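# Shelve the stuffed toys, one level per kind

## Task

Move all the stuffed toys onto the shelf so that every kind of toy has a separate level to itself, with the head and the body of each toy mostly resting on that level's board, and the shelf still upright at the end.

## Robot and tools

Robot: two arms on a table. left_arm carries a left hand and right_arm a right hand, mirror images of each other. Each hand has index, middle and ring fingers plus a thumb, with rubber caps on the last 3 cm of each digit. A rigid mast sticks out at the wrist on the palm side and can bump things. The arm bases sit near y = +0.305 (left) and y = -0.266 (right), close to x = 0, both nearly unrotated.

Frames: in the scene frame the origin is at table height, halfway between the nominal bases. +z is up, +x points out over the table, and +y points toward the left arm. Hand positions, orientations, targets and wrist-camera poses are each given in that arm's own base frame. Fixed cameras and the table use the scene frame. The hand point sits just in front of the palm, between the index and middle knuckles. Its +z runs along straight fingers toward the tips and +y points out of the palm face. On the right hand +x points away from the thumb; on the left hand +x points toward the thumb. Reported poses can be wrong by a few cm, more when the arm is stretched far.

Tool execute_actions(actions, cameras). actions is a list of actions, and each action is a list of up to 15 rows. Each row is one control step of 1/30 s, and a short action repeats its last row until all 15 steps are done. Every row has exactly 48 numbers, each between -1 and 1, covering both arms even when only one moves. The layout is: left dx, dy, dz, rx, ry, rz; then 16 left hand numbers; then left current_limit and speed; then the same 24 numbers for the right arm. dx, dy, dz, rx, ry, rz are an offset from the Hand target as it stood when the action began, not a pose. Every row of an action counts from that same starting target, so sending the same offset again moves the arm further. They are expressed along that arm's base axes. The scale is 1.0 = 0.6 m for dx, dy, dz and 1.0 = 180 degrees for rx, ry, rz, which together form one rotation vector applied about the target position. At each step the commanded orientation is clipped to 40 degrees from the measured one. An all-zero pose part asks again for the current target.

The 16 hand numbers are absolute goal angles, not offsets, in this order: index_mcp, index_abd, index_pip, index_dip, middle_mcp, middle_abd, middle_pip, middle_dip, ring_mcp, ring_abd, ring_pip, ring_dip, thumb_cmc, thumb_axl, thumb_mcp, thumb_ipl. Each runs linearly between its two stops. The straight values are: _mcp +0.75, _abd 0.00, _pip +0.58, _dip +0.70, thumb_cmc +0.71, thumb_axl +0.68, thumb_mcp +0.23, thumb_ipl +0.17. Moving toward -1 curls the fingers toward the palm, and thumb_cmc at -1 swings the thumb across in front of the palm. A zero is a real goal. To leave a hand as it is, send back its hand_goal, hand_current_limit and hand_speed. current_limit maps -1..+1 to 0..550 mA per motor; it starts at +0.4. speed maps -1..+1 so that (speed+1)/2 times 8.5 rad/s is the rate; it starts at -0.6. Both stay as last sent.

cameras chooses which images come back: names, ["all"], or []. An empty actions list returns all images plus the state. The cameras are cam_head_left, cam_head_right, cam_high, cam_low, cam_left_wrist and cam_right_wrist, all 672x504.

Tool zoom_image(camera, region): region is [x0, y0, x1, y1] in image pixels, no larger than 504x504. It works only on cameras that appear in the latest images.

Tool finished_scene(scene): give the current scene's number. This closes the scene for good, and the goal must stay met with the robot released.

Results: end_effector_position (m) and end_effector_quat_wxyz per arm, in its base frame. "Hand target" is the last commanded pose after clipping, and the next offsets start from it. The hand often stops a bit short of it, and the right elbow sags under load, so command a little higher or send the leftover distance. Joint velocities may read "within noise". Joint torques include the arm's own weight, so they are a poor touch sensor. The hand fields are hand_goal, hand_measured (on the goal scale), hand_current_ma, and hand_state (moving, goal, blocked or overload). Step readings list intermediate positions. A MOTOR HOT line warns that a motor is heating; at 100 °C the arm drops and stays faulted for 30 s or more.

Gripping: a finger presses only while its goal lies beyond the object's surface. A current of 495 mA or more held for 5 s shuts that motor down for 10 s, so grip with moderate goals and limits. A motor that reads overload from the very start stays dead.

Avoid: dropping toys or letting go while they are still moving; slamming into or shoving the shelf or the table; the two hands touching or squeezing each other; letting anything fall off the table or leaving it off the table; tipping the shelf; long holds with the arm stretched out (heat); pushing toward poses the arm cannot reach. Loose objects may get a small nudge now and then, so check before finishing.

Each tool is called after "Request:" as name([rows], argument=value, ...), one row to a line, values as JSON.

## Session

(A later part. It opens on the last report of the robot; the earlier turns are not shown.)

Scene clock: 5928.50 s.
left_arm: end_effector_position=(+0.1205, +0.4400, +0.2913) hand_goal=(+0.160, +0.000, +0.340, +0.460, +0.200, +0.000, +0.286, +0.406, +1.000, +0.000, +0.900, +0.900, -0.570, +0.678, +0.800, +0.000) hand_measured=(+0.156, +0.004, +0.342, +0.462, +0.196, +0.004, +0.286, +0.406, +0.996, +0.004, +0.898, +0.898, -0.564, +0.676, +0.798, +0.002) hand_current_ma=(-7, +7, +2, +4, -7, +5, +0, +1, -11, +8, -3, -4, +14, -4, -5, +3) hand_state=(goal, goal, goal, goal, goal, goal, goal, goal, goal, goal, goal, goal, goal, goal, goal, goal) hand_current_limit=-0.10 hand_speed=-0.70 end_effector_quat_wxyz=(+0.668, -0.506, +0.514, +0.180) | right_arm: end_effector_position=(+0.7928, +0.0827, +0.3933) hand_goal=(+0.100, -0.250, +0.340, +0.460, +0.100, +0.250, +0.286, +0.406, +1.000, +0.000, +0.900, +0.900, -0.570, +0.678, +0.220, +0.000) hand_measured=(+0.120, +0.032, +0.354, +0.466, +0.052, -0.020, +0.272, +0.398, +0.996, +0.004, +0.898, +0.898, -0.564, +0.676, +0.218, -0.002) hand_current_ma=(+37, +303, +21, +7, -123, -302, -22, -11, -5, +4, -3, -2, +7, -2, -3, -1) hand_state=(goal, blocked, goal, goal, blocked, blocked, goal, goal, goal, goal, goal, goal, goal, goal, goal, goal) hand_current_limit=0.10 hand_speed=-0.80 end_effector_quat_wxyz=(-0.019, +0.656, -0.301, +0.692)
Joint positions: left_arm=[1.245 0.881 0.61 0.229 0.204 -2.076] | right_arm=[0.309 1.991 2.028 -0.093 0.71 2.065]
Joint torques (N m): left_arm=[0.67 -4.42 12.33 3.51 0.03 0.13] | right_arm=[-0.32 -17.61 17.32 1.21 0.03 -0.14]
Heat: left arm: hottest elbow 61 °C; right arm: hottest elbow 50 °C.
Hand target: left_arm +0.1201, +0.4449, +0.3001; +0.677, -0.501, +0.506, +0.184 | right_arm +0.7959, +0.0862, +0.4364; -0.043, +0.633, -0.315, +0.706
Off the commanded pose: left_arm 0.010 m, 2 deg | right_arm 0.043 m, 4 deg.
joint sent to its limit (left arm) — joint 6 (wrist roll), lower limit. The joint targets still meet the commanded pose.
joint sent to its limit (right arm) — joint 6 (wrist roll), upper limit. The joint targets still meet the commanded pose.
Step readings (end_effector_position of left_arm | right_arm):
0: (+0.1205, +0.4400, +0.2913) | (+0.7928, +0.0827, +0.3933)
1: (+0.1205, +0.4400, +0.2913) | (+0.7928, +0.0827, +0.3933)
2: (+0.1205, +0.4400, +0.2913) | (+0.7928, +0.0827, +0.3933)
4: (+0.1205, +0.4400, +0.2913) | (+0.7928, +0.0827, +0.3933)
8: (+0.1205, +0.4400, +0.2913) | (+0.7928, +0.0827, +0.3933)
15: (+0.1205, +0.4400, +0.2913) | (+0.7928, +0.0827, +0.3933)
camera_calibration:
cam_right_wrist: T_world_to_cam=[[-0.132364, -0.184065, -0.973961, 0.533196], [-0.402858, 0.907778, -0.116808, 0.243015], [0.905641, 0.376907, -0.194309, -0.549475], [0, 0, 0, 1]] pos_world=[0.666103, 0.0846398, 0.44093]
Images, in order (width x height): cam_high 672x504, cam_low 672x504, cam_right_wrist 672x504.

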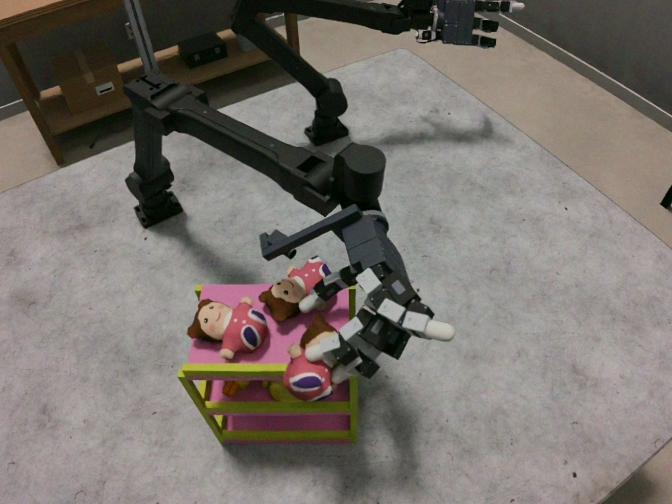

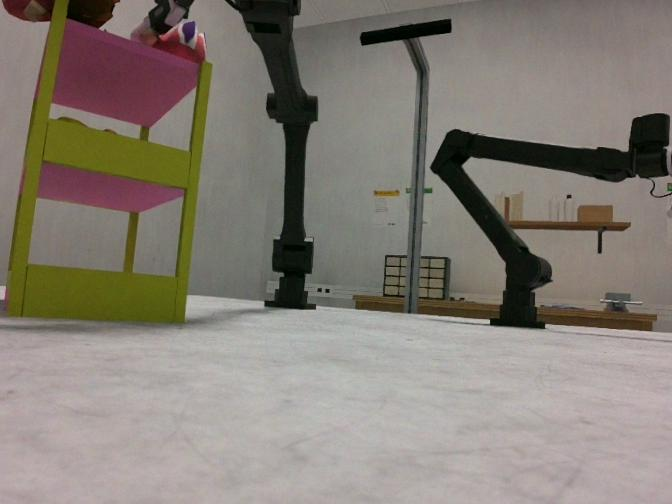

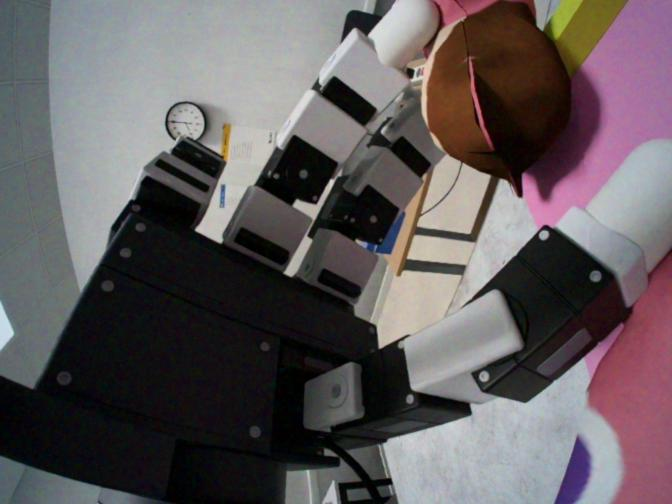

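Request:
execute_actions([
  [[0,0,0,0,0,0,0.16,0,0.34,0.46,0.2,0,0.286,0.406,1,0,0.9,0.9,-0.57,0.678,0.8,0.0,-0.1,-0.7,0,0,0.06,0,0,0,0.1,-0.3,0.34,0.46,0.1,0.3,0.286,0.406,1,0,0.9,0.9,-0.57,0.678,0.22,0.0,0.2,-0.8]],
], cameras=["cam_high","cam_low"])

Request:
zoom_image(camera="cam_high", region=[260, 260, 400, 400])

Request:
zoom_image(camera="cam_low", region=[0, 0, 220, 90])

Scene clock: 5957.10 s.
left_arm: end_effector_position=(+0.1205, +0.4400, +0.2913) hand_goal=(+0.160, +0.000, +0.340, +0.460, +0.200, +0.000, +0.286, +0.406, +1.000, +0.000, +0.900, +0.900, -0.570, +0.678, +0.800, +0.000) hand_measured=(+0.156, +0.004, +0.342, +0.462, +0.196, +0.004, +0.286, +0.406, +0.996, +0.004, +0.898, +0.898, -0.564, +0.676, +0.798, +0.002) hand_current_ma=(-7, +7, +2, +4, -7, +5, +0, +1, -11, +8, -3, -4, +14, -4, -5, +3) hand_state=(goal, goal, goal, goal, goal, goal, goal, goal, goal, goal, goal, goal, goal, goal, goal, goal) hand_current_limit=-0.10 hand_speed=-0.70 end_effector_quat_wxyz=(+0.668, -0.506, +0.514, +0.180) | right_arm: end_effector_position=(+0.7914, +0.0824, +0.4372) hand_goal=(+0.100, -0.300, +0.340, +0.460, +0.100, +0.300, +0.286, +0.406, +1.000, +0.000, +0.900, +0.900, -0.570, +0.678, +0.220, +0.000) hand_measured=(+0.106, -0.074, +0.346, +0.464, +0.084, +0.140, +0.280, +0.402, +0.996, +0.004, +0.898, +0.898, -0.564, +0.676, +0.218, -0.002) hand_current_ma=(+8, +330, +8, +3, -29, -330, -7, -5, -5, +4, -3, -2, +8, -2, -3, -1) hand_state=(goal, blocked, goal, goal, goal, blocked, goal, goal, goal, goal, goal, goal, goal, goal, goal, goal) hand_current_limit=0.20 hand_speed=-0.80 end_effector_quat_wxyz=(-0.023, +0.653, -0.303, +0.694)
Joint positions: left_arm=[1.245 0.881 0.61 0.229 0.204 -2.076] | right_arm=[0.309 1.998 2.152 -0.202 0.71 2.069]
Joint torques (N m): left_arm=[0.62 -4.25 12.46 3.43 0.03 0.12] | right_arm=[-0.38 -16.21 17.51 1.32 0 -0.14]
Heat: left arm: hottest elbow 61 °C; right arm: hottest elbow 54 °C.
Hand target: left_arm +0.1201, +0.4449, +0.3001; +0.677, -0.501, +0.506, +0.184 | right_arm +0.7957, +0.0862, +0.4728; -0.043, +0.633, -0.315, +0.706
Off the commanded pose: left_arm 0.010 m, 2 deg | right_arm 0.036 m, 4 deg.
joint sent to its limit (left arm) — joint 6 (wrist roll), lower limit. The joint targets still meet the commanded pose.
joint sent to its limit (right arm) — joint 6 (wrist roll), upper limit. The joint targets are off in position, not in orientation.
Step readings (end_effector_position of left_arm | right_arm):
0: (+0.1205, +0.4400, +0.2913) | (+0.7928, +0.0827, +0.3933)
1: (+0.1205, +0.4400, +0.2913) | (+0.7927, +0.0826, +0.3935)
2: (+0.1205, +0.4400, +0.2913) | (+0.7924, +0.0825, +0.3945)
4: (+0.1205, +0.4400, +0.2913) | (+0.7913, +0.0822, +0.3986)
8: (+0.1205, +0.4400, +0.2913) | (+0.7906, +0.0821, +0.4152)
15: (+0.1205, +0.4400, +0.2913) | (+0.7901, +0.0820, +0.4385)
Images, in order (width x height): cam_high 672x504, cam_low 672x504.

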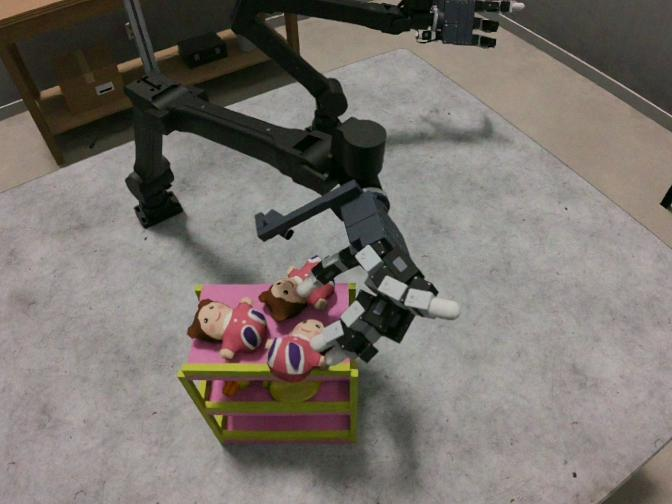

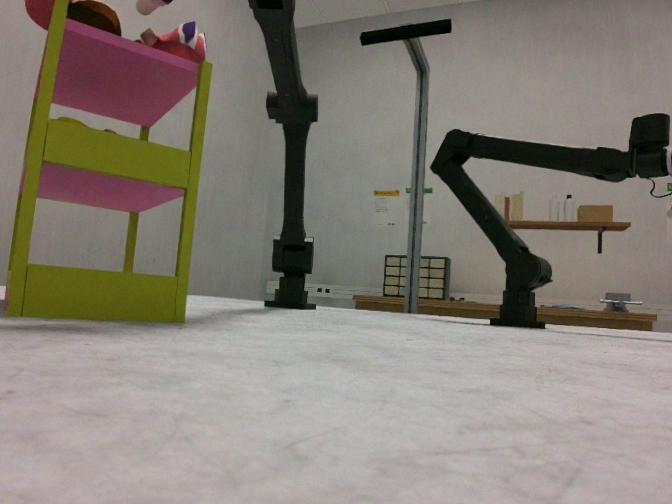

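Scaled by 3.600 from the camera's 672x504 image, which has a finer 960x720 frame.

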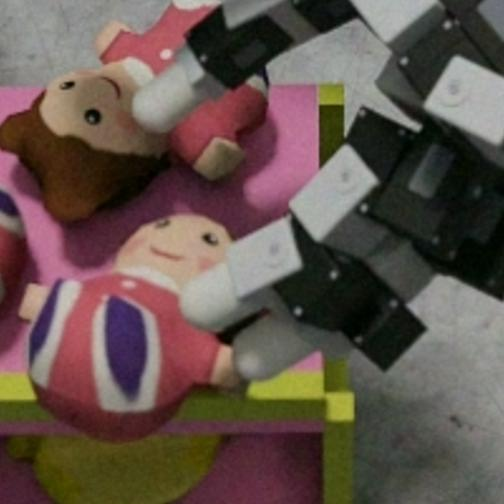

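Scaled by 2.291 from the camera's 672x504 image, which has a finer 960x720 frame.

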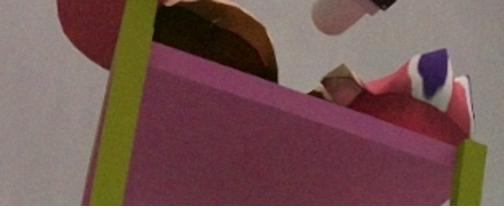

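Request:
execute_actions([
  [[0,0,0,0,0,0,0.16,0,0.34,0.46,0.2,0,0.286,0.406,1,0,0.9,0.9,-0.57,0.678,0.8,0.0,-0.1,-0.7,0,0,0,0,0,0,0.1,0.06,0.34,0.46,0.1,-0.06,0.286,0.406,1,0,0.9,0.9,-0.57,0.678,0.22,0.0,-0.1,-0.9]],
], cameras=["cam_high","cam_low","cam_right_wrist"])

Request:
zoom_image(camera="cam_high", region=[260, 260, 400, 400])

Request:
zoom_image(camera="cam_low", region=[0, 0, 220, 90])

Scene clock: 5987.63 s.
left_arm: end_effector_position=(+0.1205, +0.4400, +0.2913) hand_goal=(+0.160, +0.000, +0.340, +0.460, +0.200, +0.000, +0.286, +0.406, +1.000, +0.000, +0.900, +0.900, -0.570, +0.678, +0.800, +0.000) hand_measured=(+0.156, +0.004, +0.342, +0.462, +0.196, +0.004, +0.286, +0.406, +0.996, +0.004, +0.898, +0.898, -0.564, +0.676, +0.798, +0.002) hand_current_ma=(-7, +7, +2, +4, -7, +5, +0, +1, -11, +8, -3, -4, +14, -4, -5, +3) hand_state=(goal, goal, goal, goal, goal, goal, goal, goal, goal, goal, goal, goal, goal, goal, goal, goal) hand_current_limit=-0.10 hand_speed=-0.70 end_effector_quat_wxyz=(+0.668, -0.506, +0.514, +0.180) | right_arm: end_effector_position=(+0.7913, +0.0824, +0.4369) hand_goal=(+0.100, +0.060, +0.340, +0.460, +0.100, -0.060, +0.286, +0.406, +1.000, +0.000, +0.900, +0.900, -0.570, +0.678, +0.220, +0.000) hand_measured=(+0.100, +0.060, +0.342, +0.464, +0.092, -0.048, +0.282, +0.402, +0.996, +0.004, +0.898, +0.898, -0.564, +0.676, +0.218, -0.002) hand_current_ma=(+0, +0, +2, +3, -11, +15, -3, -3, -5, +4, -3, -2, +8, -2, -3, -1) hand_state=(goal, goal, goal, goal, goal, goal, goal, goal, goal, goal, goal, goal, goal, goal, goal, goal) hand_current_limit=-0.10 hand_speed=-0.90 end_effector_quat_wxyz=(-0.022, +0.653, -0.303, +0.693)
Joint positions: left_arm=[1.245 0.881 0.61 0.229 0.204 -2.076] | right_arm=[0.309 1.998 2.152 -0.204 0.71 2.069]
Joint torques (N m): left_arm=[0.5 -4.07 12.49 3.55 0.03 0.12] | right_arm=[-0.62 -16.15 17.76 1.36 0.05 -0.15]
Heat: left arm: hottest elbow 60 °C; right arm: hottest elbow 56 °C.
Hand target: left_arm +0.1201, +0.4449, +0.3001; +0.677, -0.501, +0.506, +0.184 | right_arm +0.7957, +0.0862, +0.4728; -0.043, +0.633, -0.315, +0.706
Off the commanded pose: left_arm 0.010 m, 2 deg | right_arm 0.036 m, 4 deg.
joint sent to its limit (left arm) — joint 6 (wrist roll), lower limit. The joint targets still meet the commanded pose.
joint sent to its limit (right arm) — joint 6 (wrist roll), upper limit. The joint targets still meet the commanded pose.
Step readings (end_effector_position of left_arm | right_arm):
0: (+0.1205, +0.4400, +0.2913) | (+0.7914, +0.0824, +0.4372)
1: (+0.1205, +0.4400, +0.2913) | (+0.7914, +0.0824, +0.4372)
2: (+0.1205, +0.4400, +0.2913) | (+0.7914, +0.0824, +0.4372)
4: (+0.1205, +0.4400, +0.2913) | (+0.7914, +0.0824, +0.4372)
8: (+0.1205, +0.4400, +0.2913) | (+0.7914, +0.0824, +0.4371)
15: (+0.1205, +0.4400, +0.2913) | (+0.7913, +0.0824, +0.4369)
camera_calibration:
cam_right_wrist: T_world_to_cam=[[-0.125048, -0.17845, -0.975971, 0.57], [-0.40187, 0.908495, -0.114622, 0.245947], [0.907118, 0.37788, -0.185319, -0.544787], [0, 0, 0, 1]] pos_world=[0.664302, 0.0841389, 0.483535]
Images, in order (width x height): cam_high 672x504, cam_low 672x504, cam_right_wrist 672x504.

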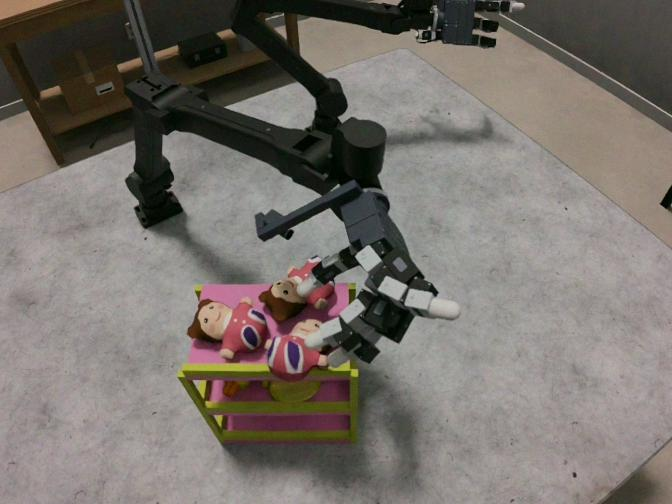

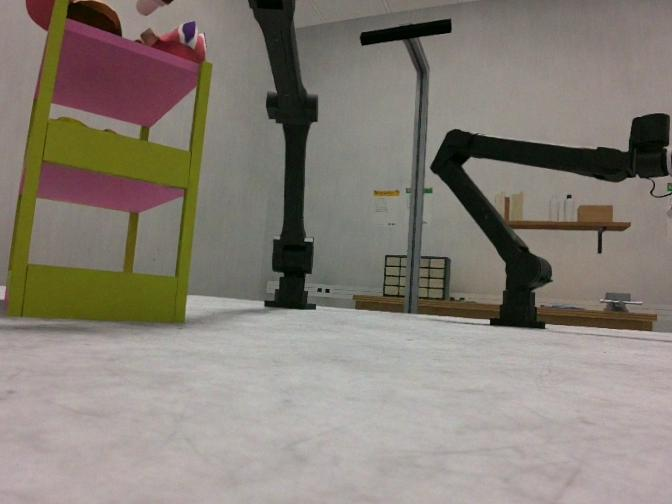

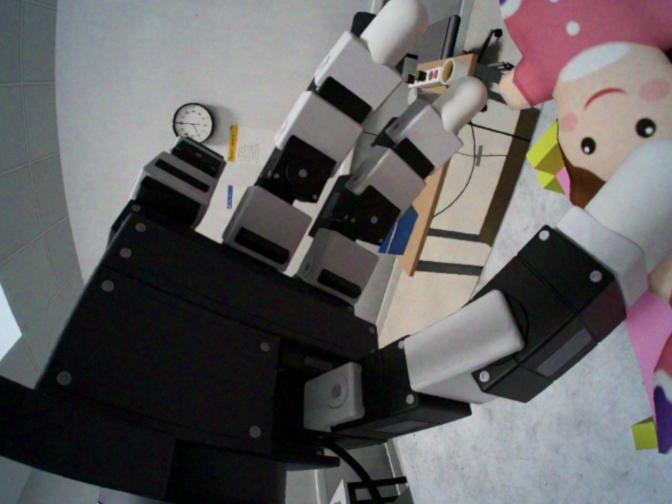

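Scaled by 3.600 from the camera's 672x504 image, which has a finer 960x720 frame.

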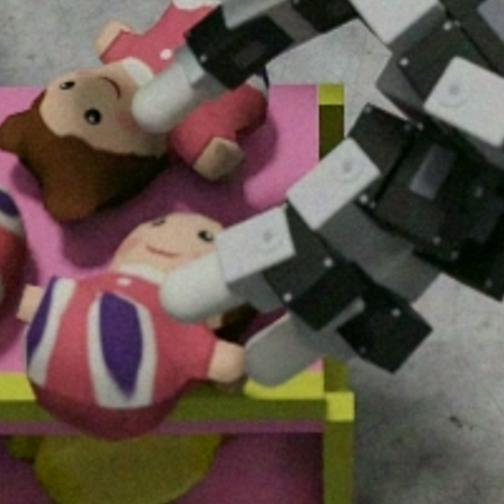

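Scaled by 2.291 from the camera's 672x504 image, which has a finer 960x720 frame.

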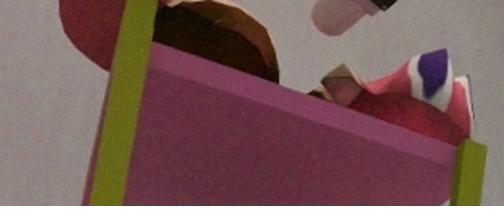

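Request:
execute_actions([
  [[0,0,0,0,0,0,0.16,0,0.34,0.46,0.2,0,0.286,0.406,1,0,0.9,0.9,-0.57,0.678,0.8,0.0,-0.1,-0.7,0.0283,0.0617,0,0,0,0,0.1,0.04,0.34,0.46,0.1,-0.04,0.286,0.406,1,0,0.9,0.9,-0.57,0.678,0.22,0.0,-0.1,-0.8]],
  [[0,0,0,0,0,0,0.16,0,0.34,0.46,0.2,0,0.286,0.406,1,0,0.9,0.9,-0.57,0.678,0.8,0.0,-0.1,-0.7,-0.0333,0.0617,0.03,0,0,0.06,0.1,0.0,0.34,0.46,0.4,0,0.286,0.406,1,0,0.9,0.9,-0.57,0.678,0.42,0.0,-0.1,-0.6]],
], cameras=["cam_high","cam_low","cam_right_wrist","cam_head_right"])

Request:
zoom_image(camera="cam_high", region=[160, 240, 420, 440])

Request:
zoom_image(camera="cam_low", region=[0, 0, 220, 90])

Scene clock: 5997.03 s.
left_arm: end_effector_position=(+0.1205, +0.4400, +0.2913) hand_goal=(+0.160, +0.000, +0.340, +0.460, +0.200, +0.000, +0.286, +0.406, +1.000, +0.000, +0.900, +0.900, -0.570, +0.678, +0.800, +0.000) hand_measured=(+0.156, +0.004, +0.342, +0.462, +0.196, +0.004, +0.286, +0.406, +0.996, +0.004, +0.898, +0.898, -0.564, +0.676, +0.798, +0.002) hand_current_ma=(-7, +7, +2, +4, -7, +5, +0, +1, -11, +8, -3, -4, +14, -4, -5, +3) hand_state=(goal, goal, goal, goal, goal, goal, goal, goal, goal, goal, goal, goal, goal, goal, goal, goal) hand_current_limit=-0.10 hand_speed=-0.70 end_effector_quat_wxyz=(+0.668, -0.506, +0.514, +0.180) | right_arm: end_effector_position=(+0.7923, +0.1600, +0.4945) hand_goal=(+0.100, +0.000, +0.340, +0.460, +0.400, +0.000, +0.286, +0.406, +1.000, +0.000, +0.900, +0.900, -0.570, +0.678, +0.420, +0.000) hand_measured=(+0.098, +0.012, +0.342, +0.464, +0.390, +0.002, +0.284, +0.402, +0.996, +0.004, +0.898, +0.898, -0.564, +0.676, +0.418, -0.002) hand_current_ma=(-2, +14, +2, +3, -14, +1, -2, -3, -5, +4, -3, -2, +9, -2, -4, -1) hand_state=(goal, goal, goal, goal, goal, goal, goal, goal, goal, goal, goal, goal, goal, goal, goal, goal) hand_current_limit=-0.10 hand_speed=-0.60 end_effector_quat_wxyz=(-0.105, +0.656, -0.249, +0.705)
Joint positions: left_arm=[1.245 0.881 0.61 0.229 0.204 -2.076] | right_arm=[0.387 2.014 2.301 -0.269 0.602 2.071]
Joint torques (N m): left_arm=[0.91 -4.07 12.34 3.45 0.02 0.1] | right_arm=[-0.97 -16.91 10.55 1.62 -0.14 -0.13]
Heat: left arm: hottest elbow 60 °C; right arm: hottest elbow 56 °C.
Hand target: left_arm +0.1201, +0.4449, +0.3001; +0.677, -0.501, +0.506, +0.184 | right_arm +0.7928, +0.1601, +0.4907; -0.110, +0.660, -0.254, +0.699
Off the commanded pose: left_arm 0.010 m, 2 deg | right_arm 0.004 m, 1 deg.
joint sent to its limit (left arm) — joint 6 (wrist roll), lower limit. The joint targets still meet the commanded pose.
joint sent to its limit (right arm) — joint 6 (wrist roll), upper limit. The joint targets still meet the commanded pose.
Step readings (end_effector_position of left_arm | right_arm):
0: (+0.1205, +0.4400, +0.2913) | (+0.7913, +0.0824, +0.4369)
1: (+0.1205, +0.4400, +0.2913) | (+0.7915, +0.0825, +0.4366)
2: (+0.1205, +0.4400, +0.2913) | (+0.7918, +0.0837, +0.4377)
4: (+0.1205, +0.4400, +0.2913) | (+0.7957, +0.0869, +0.4416)
8: (+0.1205, +0.4400, +0.2913) | (+0.8037, +0.1024, +0.4447)
15: (+0.1205, +0.4400, +0.2913) | (+0.8101, +0.1262, +0.4349)
16: (+0.1205, +0.4400, +0.2913) | (+0.8108, +0.1274, +0.4337)
17: (+0.1205, +0.4400, +0.2913) | (+0.8128, +0.1301, +0.4332)
19: (+0.1205, +0.4400, +0.2913) | (+0.8178, +0.1384, +0.4346)
23: (+0.1205, +0.4400, +0.2913) | (+0.8119, +0.1508, +0.4496)
30: (+0.1205, +0.4400, +0.2913) | (+0.7942, +0.1607, +0.4901)
camera_calibration:
cam_right_wrist: T_world_to_cam=[[-0.0295661, -0.167056, -0.985504, 0.567445], [-0.55674, 0.821594, -0.122569, 0.323081], [0.83016, 0.545046, -0.117298, -0.56376], [0, 0, 0, 1]] pos_world=[0.66466, 0.136628, 0.532691]
Images, in order (width x height): cam_head_right 672x504, cam_high 672x504, cam_low 672x504, cam_right_wrist 672x504.

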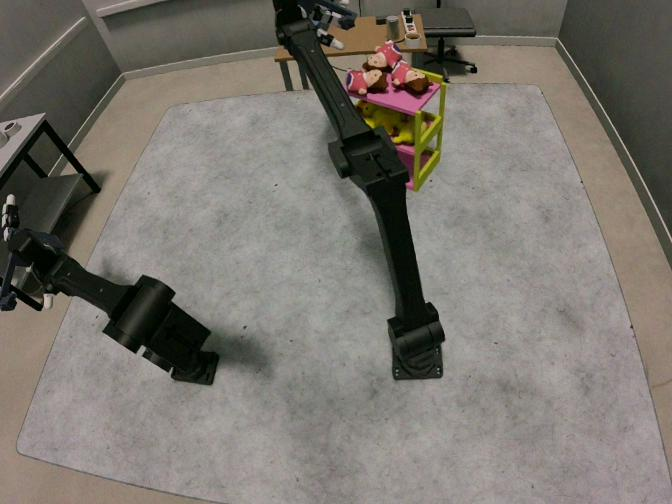

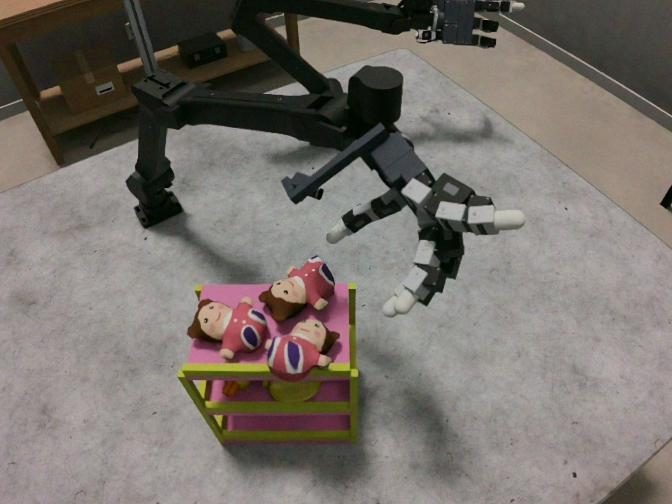

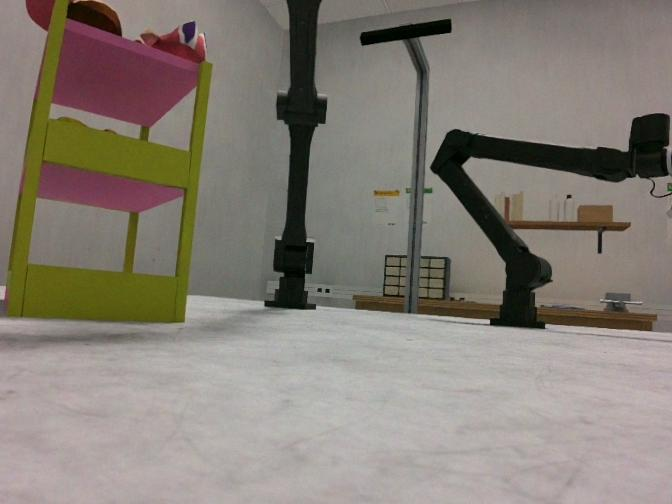

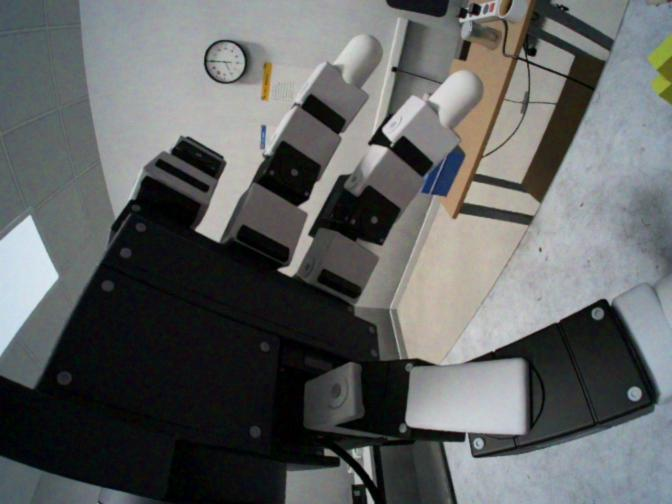

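Scaled by 1.938 from the camera's 672x504 image, which has a finer 960x720 frame.

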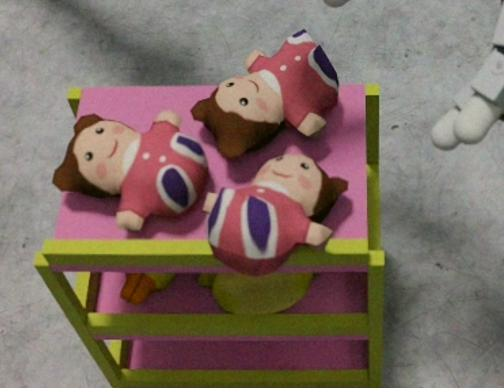

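Scaled by 2.291 from the camera's 672x504 image, which has a finer 960x720 frame.

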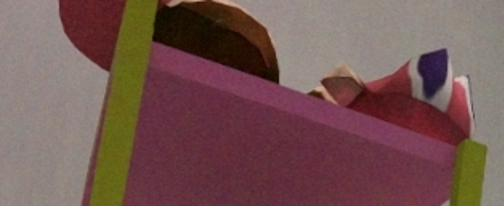

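Request:
execute_actions([
  [[0,0,0,0,0,0,0.16,0,0.34,0.46,0.2,0,0.286,0.406,1,0,0.9,0.9,-0.57,0.678,0.8,0.0,-0.1,-0.7,-0.01,-0.125,0,0,0,0.144,0.12,0.0,0.34,0.46,0.5,0,0.286,0.406,1,0,0.9,0.9,-0.57,0.678,0.42,0.0,-0.1,-0.6]],
], cameras=["cam_high","cam_low","cam_right_wrist","cam_head_right"])

Request:
zoom_image(camera="cam_high", region=[160, 240, 420, 440])

Scene clock: 6015.03 s.
left_arm: end_effector_position=(+0.1205, +0.4400, +0.2913) hand_goal=(+0.160, +0.000, +0.340, +0.460, +0.200, +0.000, +0.286, +0.406, +1.000, +0.000, +0.900, +0.900, -0.570, +0.678, +0.800, +0.000) hand_measured=(+0.156, +0.004, +0.342, +0.462, +0.196, +0.004, +0.286, +0.406, +0.996, +0.004, +0.898, +0.898, -0.564, +0.676, +0.798, +0.002) hand_current_ma=(-7, +7, +2, +4, -7, +5, +0, +1, -11, +8, -3, -4, +14, -4, -5, +3) hand_state=(goal, goal, goal, goal, goal, goal, goal, goal, goal, goal, goal, goal, goal, goal, goal, goal) hand_current_limit=-0.10 hand_speed=-0.70 end_effector_quat_wxyz=(+0.668, -0.506, +0.514, +0.180) | right_arm: end_effector_position=(+0.7868, +0.0853, +0.4836) hand_goal=(+0.120, +0.000, +0.340, +0.460, +0.500, +0.000, +0.286, +0.406, +1.000, +0.000, +0.900, +0.900, -0.570, +0.678, +0.420, +0.000) hand_measured=(+0.116, +0.008, +0.342, +0.464, +0.494, +0.002, +0.284, +0.402, +0.996, +0.004, +0.898, +0.898, -0.562, +0.676, +0.418, -0.002) hand_current_ma=(-3, +8, +1, +3, -8, +2, -2, -3, -5, +3, -3, -2, +10, -2, -2, -1) hand_state=(goal, goal, goal, goal, goal, goal, goal, goal, goal, goal, goal, goal, goal, goal, goal, goal) hand_current_limit=-0.10 hand_speed=-0.60 end_effector_quat_wxyz=(-0.253, +0.711, -0.094, +0.650)
Joint positions: left_arm=[1.245 0.881 0.61 0.229 0.204 -2.076] | right_arm=[0.175 1.77 1.936 -0.194 -0.065 2.072]
Joint torques (N m): left_arm=[0.56 -4.19 12.49 3.36 0.03 0.13] | right_arm=[-1.03 -14.92 10.86 2.93 -0.11 -0.16]
Heat: left arm: hottest elbow 60 °C; right arm: hottest elbow 51 °C.
Hand target: left_arm +0.1201, +0.4449, +0.3001; +0.677, -0.501, +0.506, +0.184 | right_arm +0.7868, +0.0851, +0.4905; -0.263, +0.700, -0.099, +0.656
Off the commanded pose: left_arm 0.010 m, 2 deg | right_arm 0.007 m, 2 deg.
joint sent to its limit (left arm) — joint 6 (wrist roll), lower limit. The joint targets still meet the commanded pose.
joint sent to its limit (right arm) — joint 6 (wrist roll), upper limit. The joint targets still meet the commanded pose.
Step readings (end_effector_position of left_arm | right_arm):
0: (+0.1205, +0.4400, +0.2913) | (+0.7923, +0.1600, +0.4945)
1: (+0.1205, +0.4400, +0.2913) | (+0.7938, +0.1615, +0.4929)
2: (+0.1205, +0.4400, +0.2913) | (+0.7977, +0.1663, +0.4903)
4: (+0.1205, +0.4400, +0.2913) | (+0.7986, +0.1719, +0.4733)
8: (+0.1205, +0.4400, +0.2913) | (+0.7925, +0.1433, +0.4519)
15: (+0.1205, +0.4400, +0.2913) | (+0.7906, +0.0641, +0.4756)
camera_calibration:
cam_right_wrist: T_world_to_cam=[[0.00710373, -0.180201, -0.983604, 0.515465], [-0.865143, 0.49217, -0.096416, 0.638143], [0.501474, 0.851644, -0.152404, -0.270314], [0, 0, 0, 1]] pos_world=[0.683979, 0.00902395, 0.527344]
Images, in order (width x height): cam_head_right 672x504, cam_high 672x504, cam_low 672x504, cam_right_wrist 672x504.

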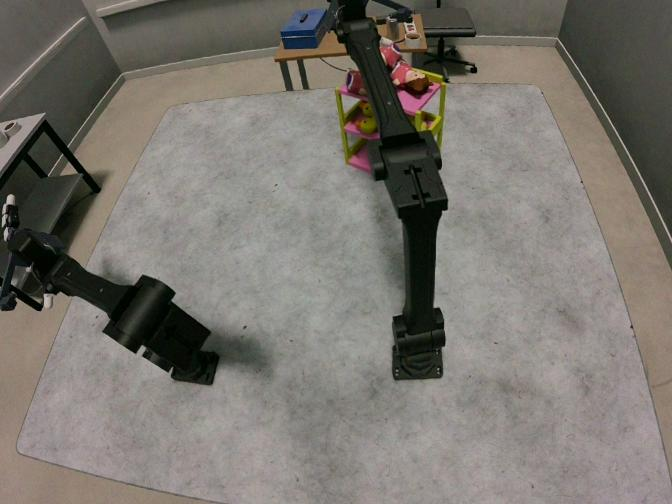

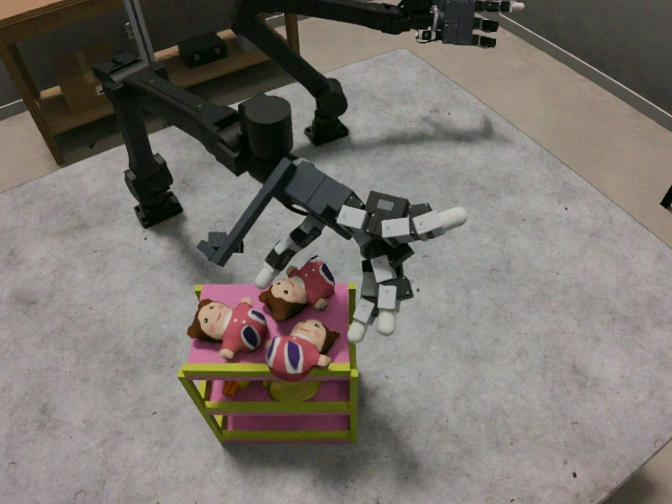

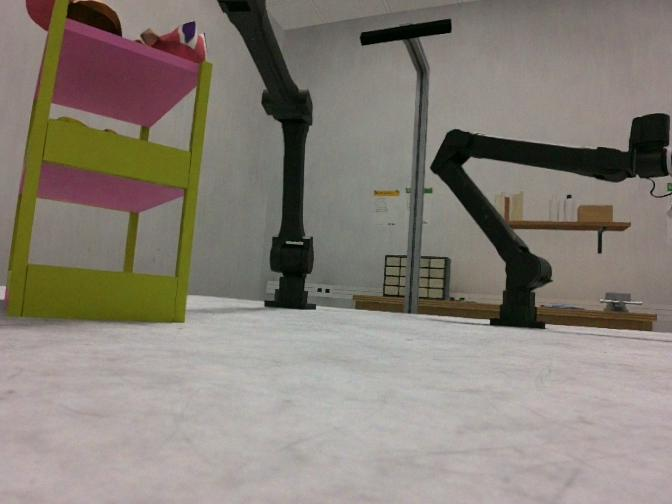

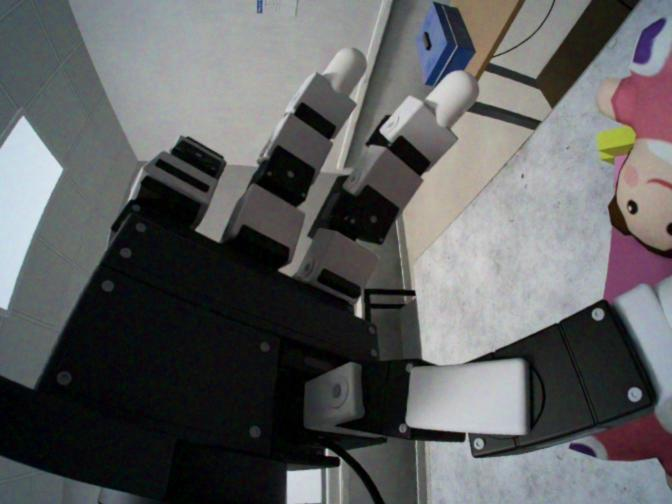

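Scaled by 1.938 from the camera's 672x504 image, which has a finer 960x720 frame.

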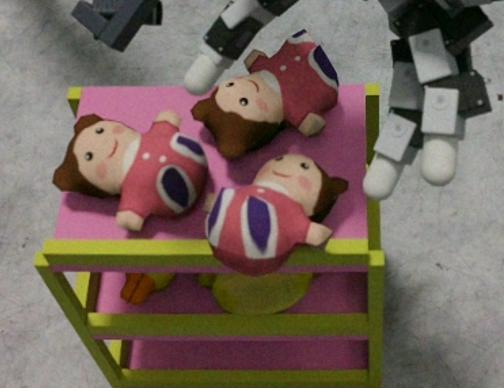

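Request:
execute_actions([
  [[0,0,0,0,0,0,0.16,0,0.34,0.46,0.2,0,0.286,0.406,1,0,0.9,0.9,-0.57,0.678,0.8,0.0,-0.1,-0.7,0,0,-0.07,0,0,0,0.12,0.0,0.34,0.46,0.55,0,0.34,0.46,1,0,0.9,0.9,-0.57,0.678,0.32,0.0,-0.1,-0.6]],
], cameras=["cam_high","cam_right_wrist"])

Request:
zoom_image(camera="cam_high", region=[160, 240, 420, 440])

Scene clock: 6063.90 s.
left_arm: end_effector_position=(+0.1205, +0.4400, +0.2913) hand_goal=(+0.160, +0.000, +0.340, +0.460, +0.200, +0.000, +0.286, +0.406, +1.000, +0.000, +0.900, +0.900, -0.570, +0.678, +0.800, +0.000) hand_measured=(+0.156, +0.004, +0.342, +0.462, +0.196, +0.004, +0.286, +0.406, +0.996, +0.004, +0.898, +0.898, -0.564, +0.676, +0.798, +0.002) hand_current_ma=(-7, +7, +2, +4, -7, +5, +0, +1, -11, +8, -3, -4, +14, -4, -5, +3) hand_state=(goal, goal, goal, goal, goal, goal, goal, goal, goal, goal, goal, goal, goal, goal, goal, goal) hand_current_limit=-0.10 hand_speed=-0.70 end_effector_quat_wxyz=(+0.668, -0.506, +0.514, +0.180) | right_arm: end_effector_position=(+0.7875, +0.0854, +0.4374) hand_goal=(+0.120, +0.000, +0.340, +0.460, +0.550, +0.000, +0.340, +0.460, +1.000, +0.000, +0.900, +0.900, -0.570, +0.678, +0.320, +0.000) hand_measured=(+0.116, +0.008, +0.342, +0.464, +0.540, +0.002, +0.336, +0.456, +0.996, +0.004, +0.898, +0.898, -0.562, +0.676, +0.322, -0.002) hand_current_ma=(-3, +8, +1, +3, -15, +2, -5, -3, -5, +3, -3, -2, +10, -2, +2, -1) hand_state=(goal, goal, goal, goal, goal, goal, goal, goal, goal, goal, goal, goal, goal, goal, goal, goal) hand_current_limit=-0.10 hand_speed=-0.60 end_effector_quat_wxyz=(-0.252, +0.713, -0.095, +0.648)
Joint positions: left_arm=[1.245 0.881 0.61 0.229 0.204 -2.076] | right_arm=[0.175 1.759 1.804 -0.079 -0.065 2.072]
Joint torques (N m): left_arm=[0.79 -4.37 12.46 3.45 0.03 0.11] | right_arm=[-0.79 -15.21 11.38 3 -0.14 -0.14]
Heat: left arm: hottest elbow 60 °C; right arm: hottest elbow 47 °C.
Hand target: left_arm +0.1201, +0.4449, +0.3001; +0.677, -0.501, +0.506, +0.184 | right_arm +0.7869, +0.0851, +0.4484; -0.263, +0.700, -0.099, +0.656
Off the commanded pose: left_arm 0.010 m, 2 deg | right_arm 0.011 m, 2 deg.
joint sent to its limit (left arm) — joint 6 (wrist roll), lower limit. The joint targets still meet the commanded pose.
joint sent to its limit (right arm) — joint 6 (wrist roll), upper limit. The joint targets still meet the commanded pose.
Step readings (end_effector_position of left_arm | right_arm):
0: (+0.1205, +0.4400, +0.2913) | (+0.7868, +0.0853, +0.4836)
1: (+0.1205, +0.4400, +0.2913) | (+0.7869, +0.0853, +0.4831)
2: (+0.1205, +0.4400, +0.2913) | (+0.7870, +0.0853, +0.4822)
4: (+0.1205, +0.4400, +0.2913) | (+0.7862, +0.0852, +0.4751)
8: (+0.1205, +0.4400, +0.2913) | (+0.7860, +0.0852, +0.4497)
15: (+0.1205, +0.4400, +0.2913) | (+0.7870, +0.0853, +0.4355)
camera_calibration:
cam_right_wrist: T_world_to_cam=[[0.00124404, -0.18117, -0.983451, 0.474584], [-0.865737, 0.492021, -0.0917346, 0.632579], [0.500498, 0.851524, -0.156234, -0.275372], [0, 0, 0, 1]] pos_world=[0.68488, 0.00922416, 0.481737]
Images, in order (width x height): cam_high 672x504, cam_right_wrist 672x504.

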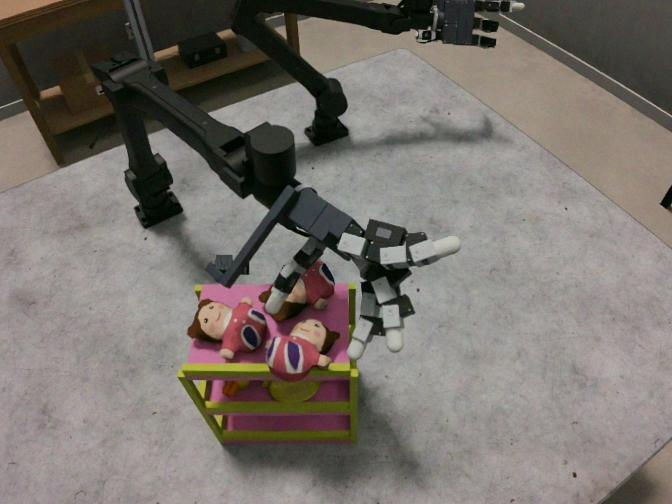

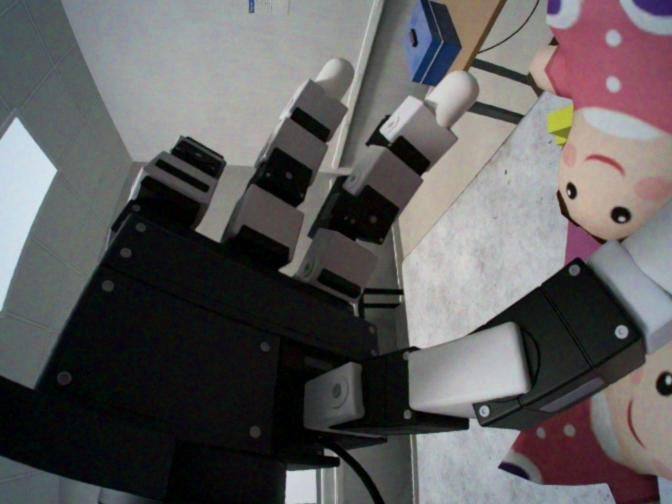

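Scaled by 1.938 from the camera's 672x504 image, which has a finer 960x720 frame.

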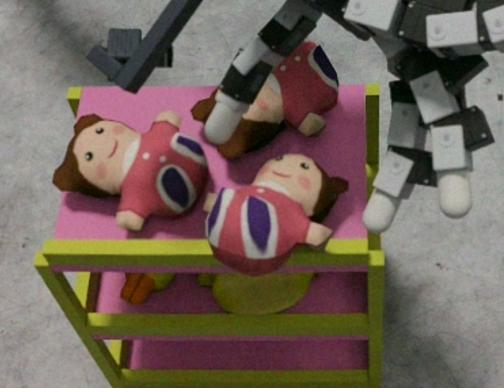

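Request:
execute_actions([
  [[0,0,0,0,0,0,0.16,0,0.34,0.46,0.2,0,0.286,0.406,1,0,0.9,0.9,-0.57,0.678,0.8,0.0,-0.1,-0.7,-0.0133,-0.0092,0,0,0,0,0.12,0.0,0.34,0.46,0.6,0,0.34,0.46,1,0,0.9,0.9,-0.57,0.678,0.24,0.0,-0.1,-0.6]],
  [[0,0,0,0,0,0,0.16,0,0.34,0.46,0.2,0,0.286,0.406,1,0,0.9,0.9,-0.57,0.678,0.8,0.0,-0.1,-0.7,0,0,-0.05,0,0,0,0.12,0.0,0.34,0.46,0.6,0,0.34,0.46,1,0,0.9,0.9,-0.57,0.678,0.24,0.0,-0.1,-0.6]],
], cameras=["cam_high","cam_right_wrist"])

Request:
zoom_image(camera="cam_high", region=[160, 240, 420, 440])

Scene clock: 6114.53 s.
left_arm: end_effector_position=(+0.1205, +0.4400, +0.2913) hand_goal=(+0.160, +0.000, +0.340, +0.460, +0.200, +0.000, +0.286, +0.406, +1.000, +0.000, +0.900, +0.900, -0.570, +0.678, +0.800, +0.000) hand_measured=(+0.156, +0.004, +0.342, +0.462, +0.196, +0.004, +0.286, +0.406, +0.996, +0.004, +0.898, +0.898, -0.564, +0.676, +0.798, +0.002) hand_current_ma=(-7, +7, +2, +4, -7, +5, +0, +1, -11, +8, -3, -4, +14, -4, -5, +3) hand_state=(goal, goal, goal, goal, goal, goal, goal, goal, goal, goal, goal, goal, goal, goal, goal, goal) hand_current_limit=-0.10 hand_speed=-0.70 end_effector_quat_wxyz=(+0.668, -0.506, +0.514, +0.180) | right_arm: end_effector_position=(+0.7801, +0.0848, +0.4069) hand_goal=(+0.120, +0.000, +0.340, +0.460, +0.600, +0.000, +0.340, +0.460, +1.000, +0.000, +0.900, +0.900, -0.570, +0.678, +0.240, +0.000) hand_measured=(+0.116, +0.008, +0.342, +0.464, +0.588, +0.002, +0.336, +0.456, +0.996, +0.004, +0.898, +0.898, -0.562, +0.676, +0.242, -0.002) hand_current_ma=(-3, +8, +1, +3, -18, +2, -4, -3, -5, +3, -3, -2, +10, -2, +2, -1) hand_state=(goal, goal, goal, goal, goal, goal, goal, goal, goal, goal, goal, goal, goal, goal, goal, goal) hand_current_limit=-0.10 hand_speed=-0.60 end_effector_quat_wxyz=(-0.254, +0.713, -0.093, +0.647)
Joint positions: left_arm=[1.245 0.881 0.61 0.229 0.204 -2.076] | right_arm=[0.174 1.738 1.695 0.009 -0.071 2.072]
Joint torques (N m): left_arm=[0.44 -4.66 12.4 3.32 0.04 0.13] | right_arm=[-1.2 -15.03 11.26 3.08 -0.16 -0.14]
Heat: left arm: hottest elbow 60 °C; right arm: hottest elbow 46 °C.
Hand target: left_arm +0.1201, +0.4449, +0.3001; +0.677, -0.501, +0.506, +0.184 | right_arm +0.7789, +0.0796, +0.4186; -0.263, +0.700, -0.099, +0.656
Off the commanded pose: left_arm 0.010 m, 2 deg | right_arm 0.013 m, 2 deg.
joint sent to its limit (left arm) — joint 6 (wrist roll), lower limit. The joint targets still meet the commanded pose.
joint sent to its limit (right arm) — joint 6 (wrist roll), upper limit. The joint targets still meet the commanded pose.
Step readings (end_effector_position of left_arm | right_arm):
0: (+0.1205, +0.4400, +0.2913) | (+0.7875, +0.0854, +0.4375)
1: (+0.1205, +0.4400, +0.2913) | (+0.7875, +0.0854, +0.4375)
2: (+0.1205, +0.4400, +0.2913) | (+0.7875, +0.0856, +0.4372)
4: (+0.1205, +0.4400, +0.2913) | (+0.7869, +0.0859, +0.4362)
8: (+0.1205, +0.4400, +0.2913) | (+0.7846, +0.0858, +0.4306)
15: (+0.1205, +0.4400, +0.2913) | (+0.7841, +0.0856, +0.4278)
16: (+0.1205, +0.4400, +0.2913) | (+0.7841, +0.0856, +0.4279)
17: (+0.1205, +0.4400, +0.2913) | (+0.7838, +0.0855, +0.4279)
19: (+0.1205, +0.4400, +0.2913) | (+0.7822, +0.0852, +0.4252)
23: (+0.1205, +0.4400, +0.2913) | (+0.7802, +0.0849, +0.4127)
30: (+0.1205, +0.4400, +0.2913) | (+0.7798, +0.0848, +0.4058)
camera_calibration:
cam_right_wrist: T_world_to_cam=[[0.00216403, -0.18103, -0.983475, 0.443786], [-0.868312, 0.48748, -0.0916416, 0.625999], [0.496014, 0.854162, -0.156135, -0.272727], [0, 0, 0, 1]] pos_world=[0.677878, 0.0081298, 0.451237]
Images, in order (width x height): cam_high 672x504, cam_right_wrist 672x504.

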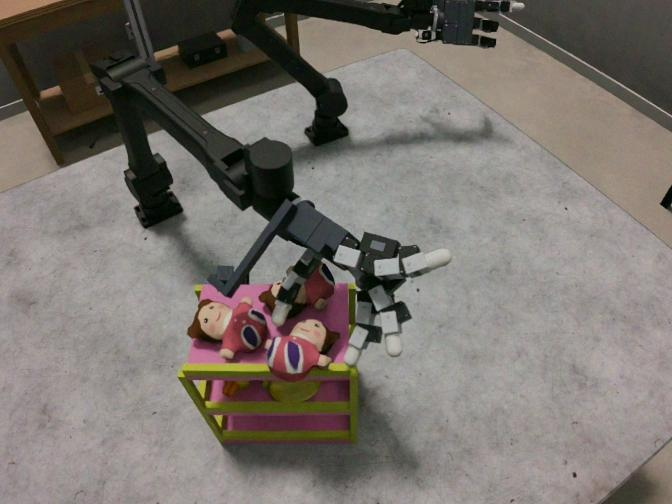

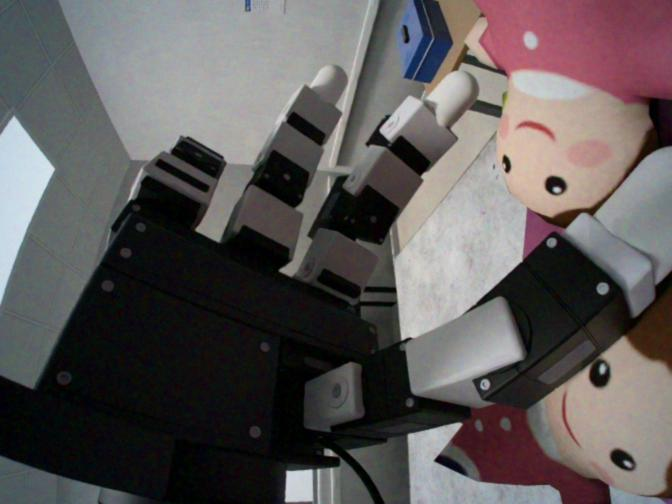

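Scaled by 1.938 from the camera's 672x504 image, which has a finer 960x720 frame.

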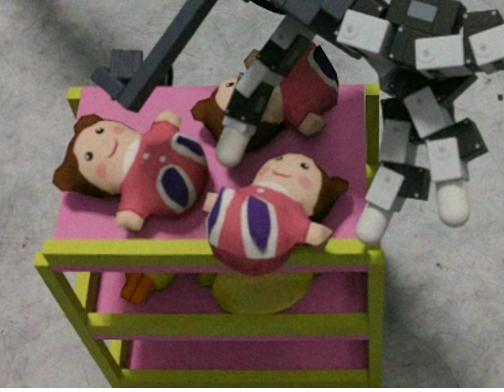

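Request:
execute_actions([
  [[0,0,0,0,0,0,0.16,0,0.34,0.46,0.2,0,0.286,0.406,1,0,0.9,0.9,-0.57,0.678,0.8,0.0,-0.1,-0.7,0.002,-0.0167,-0.015,0,0,0,0.12,0.0,0.34,0.46,0.6,0,0.34,0.46,1,0,0.9,0.9,-0.57,0.678,0.24,0.0,-0.1,-0.6]],
], cameras=["cam_high","cam_right_wrist"])

Request:
zoom_image(camera="cam_high", region=[160, 240, 420, 440])

Scene clock: 6125.27 s.
left_arm: end_effector_position=(+0.1205, +0.4400, +0.2913) hand_goal=(+0.160, +0.000, +0.340, +0.460, +0.200, +0.000, +0.286, +0.406, +1.000, +0.000, +0.900, +0.900, -0.570, +0.678, +0.800, +0.000) hand_measured=(+0.156, +0.004, +0.342, +0.462, +0.196, +0.004, +0.286, +0.406, +0.996, +0.004, +0.898, +0.898, -0.564, +0.676, +0.798, +0.002) hand_current_ma=(-7, +7, +2, +4, -7, +5, +0, +1, -11, +8, -3, -4, +14, -4, -5, +3) hand_state=(goal, goal, goal, goal, goal, goal, goal, goal, goal, goal, goal, goal, goal, goal, goal, goal) hand_current_limit=-0.10 hand_speed=-0.70 end_effector_quat_wxyz=(+0.668, -0.506, +0.514, +0.180) | right_arm: end_effector_position=(+0.7818, +0.0730, +0.4001) hand_goal=(+0.120, +0.000, +0.340, +0.460, +0.600, +0.000, +0.340, +0.460, +1.000, +0.000, +0.900, +0.900, -0.570, +0.678, +0.240, +0.000) hand_measured=(+0.116, +0.008, +0.342, +0.464, +0.590, +0.002, +0.336, +0.456, +0.996, +0.004, +0.898, +0.898, -0.562, +0.676, +0.242, -0.002) hand_current_ma=(-3, +8, +1, +3, -16, +2, -4, -3, -5, +3, -3, -2, +10, -2, +2, -1) hand_state=(goal, goal, goal, goal, goal, goal, goal, goal, goal, goal, goal, goal, goal, goal, goal, goal) hand_current_limit=-0.10 hand_speed=-0.60 end_effector_quat_wxyz=(-0.254, +0.712, -0.094, +0.648)
Joint positions: left_arm=[1.245 0.881 0.61 0.229 0.204 -2.076] | right_arm=[0.155 1.738 1.675 0.033 -0.088 2.072]
Joint torques (N m): left_arm=[0.56 -4.42 12.37 3.41 0.04 0.11] | right_arm=[-1.32 -15.33 10.93 2.99 -0.17 -0.14]
Heat: left arm: hottest elbow 60 °C; right arm: hottest elbow 45 °C.
Hand target: left_arm +0.1201, +0.4449, +0.3001; +0.677, -0.501, +0.506, +0.184 | right_arm +0.7801, +0.0697, +0.4096; -0.264, +0.700, -0.099, +0.656
Off the commanded pose: left_arm 0.010 m, 2 deg | right_arm 0.010 m, 2 deg.
joint sent to its limit (left arm) — joint 6 (wrist roll), lower limit. The joint targets still meet the commanded pose.
joint sent to its limit (right arm) — joint 6 (wrist roll), upper limit. The joint targets still meet the commanded pose.
Step readings (end_effector_position of left_arm | right_arm):
0: (+0.1205, +0.4400, +0.2913) | (+0.7801, +0.0848, +0.4069)
1: (+0.1205, +0.4400, +0.2913) | (+0.7801, +0.0850, +0.4069)
2: (+0.1205, +0.4400, +0.2913) | (+0.7804, +0.0843, +0.4070)
4: (+0.1205, +0.4400, +0.2913) | (+0.7809, +0.0836, +0.4061)
8: (+0.1205, +0.4400, +0.2913) | (+0.7811, +0.0787, +0.4010)
15: (+0.1205, +0.4400, +0.2913) | (+0.7818, +0.0730, +0.4001)
camera_calibration:
cam_right_wrist: T_world_to_cam=[[0.00533395, -0.179869, -0.983676, 0.432528], [-0.866883, 0.489527, -0.0942126, 0.632352], [0.498482, 0.853235, -0.153314, -0.267432], [0, 0, 0, 1]] pos_world=[0.679178, -0.00357277, 0.444042]
Images, in order (width x height): cam_high 672x504, cam_right_wrist 672x504.

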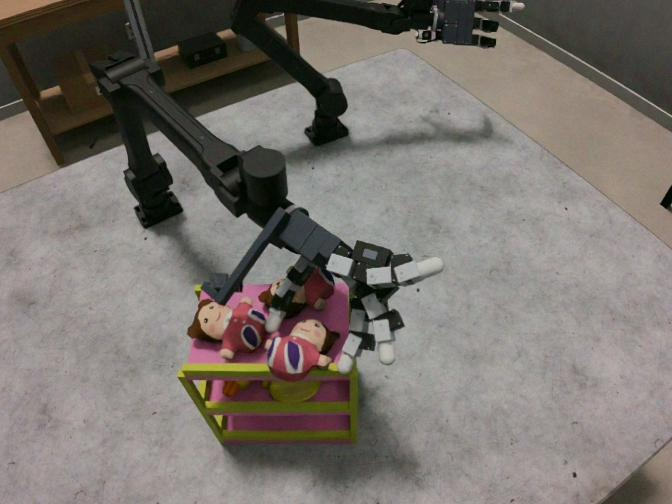

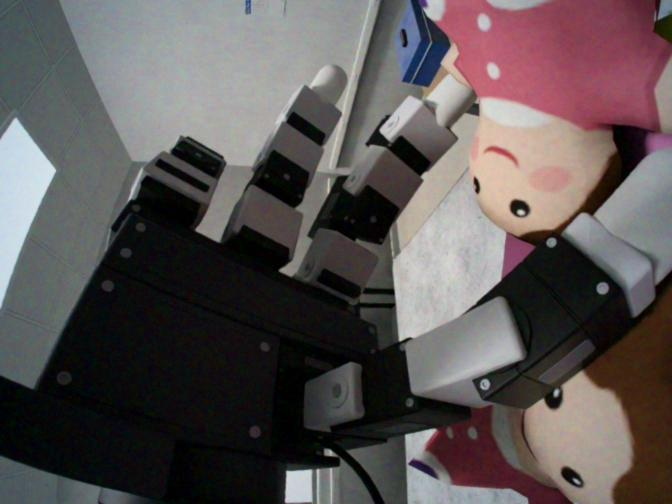

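Scaled by 1.938 from the camera's 672x504 image, which has a finer 960x720 frame.

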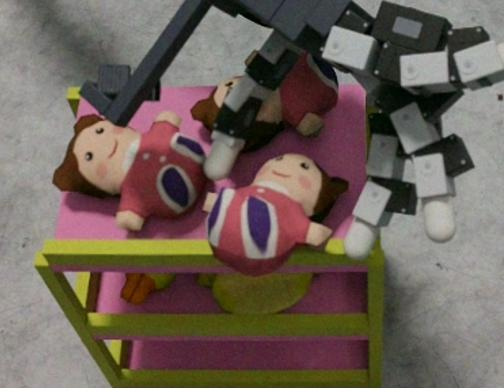

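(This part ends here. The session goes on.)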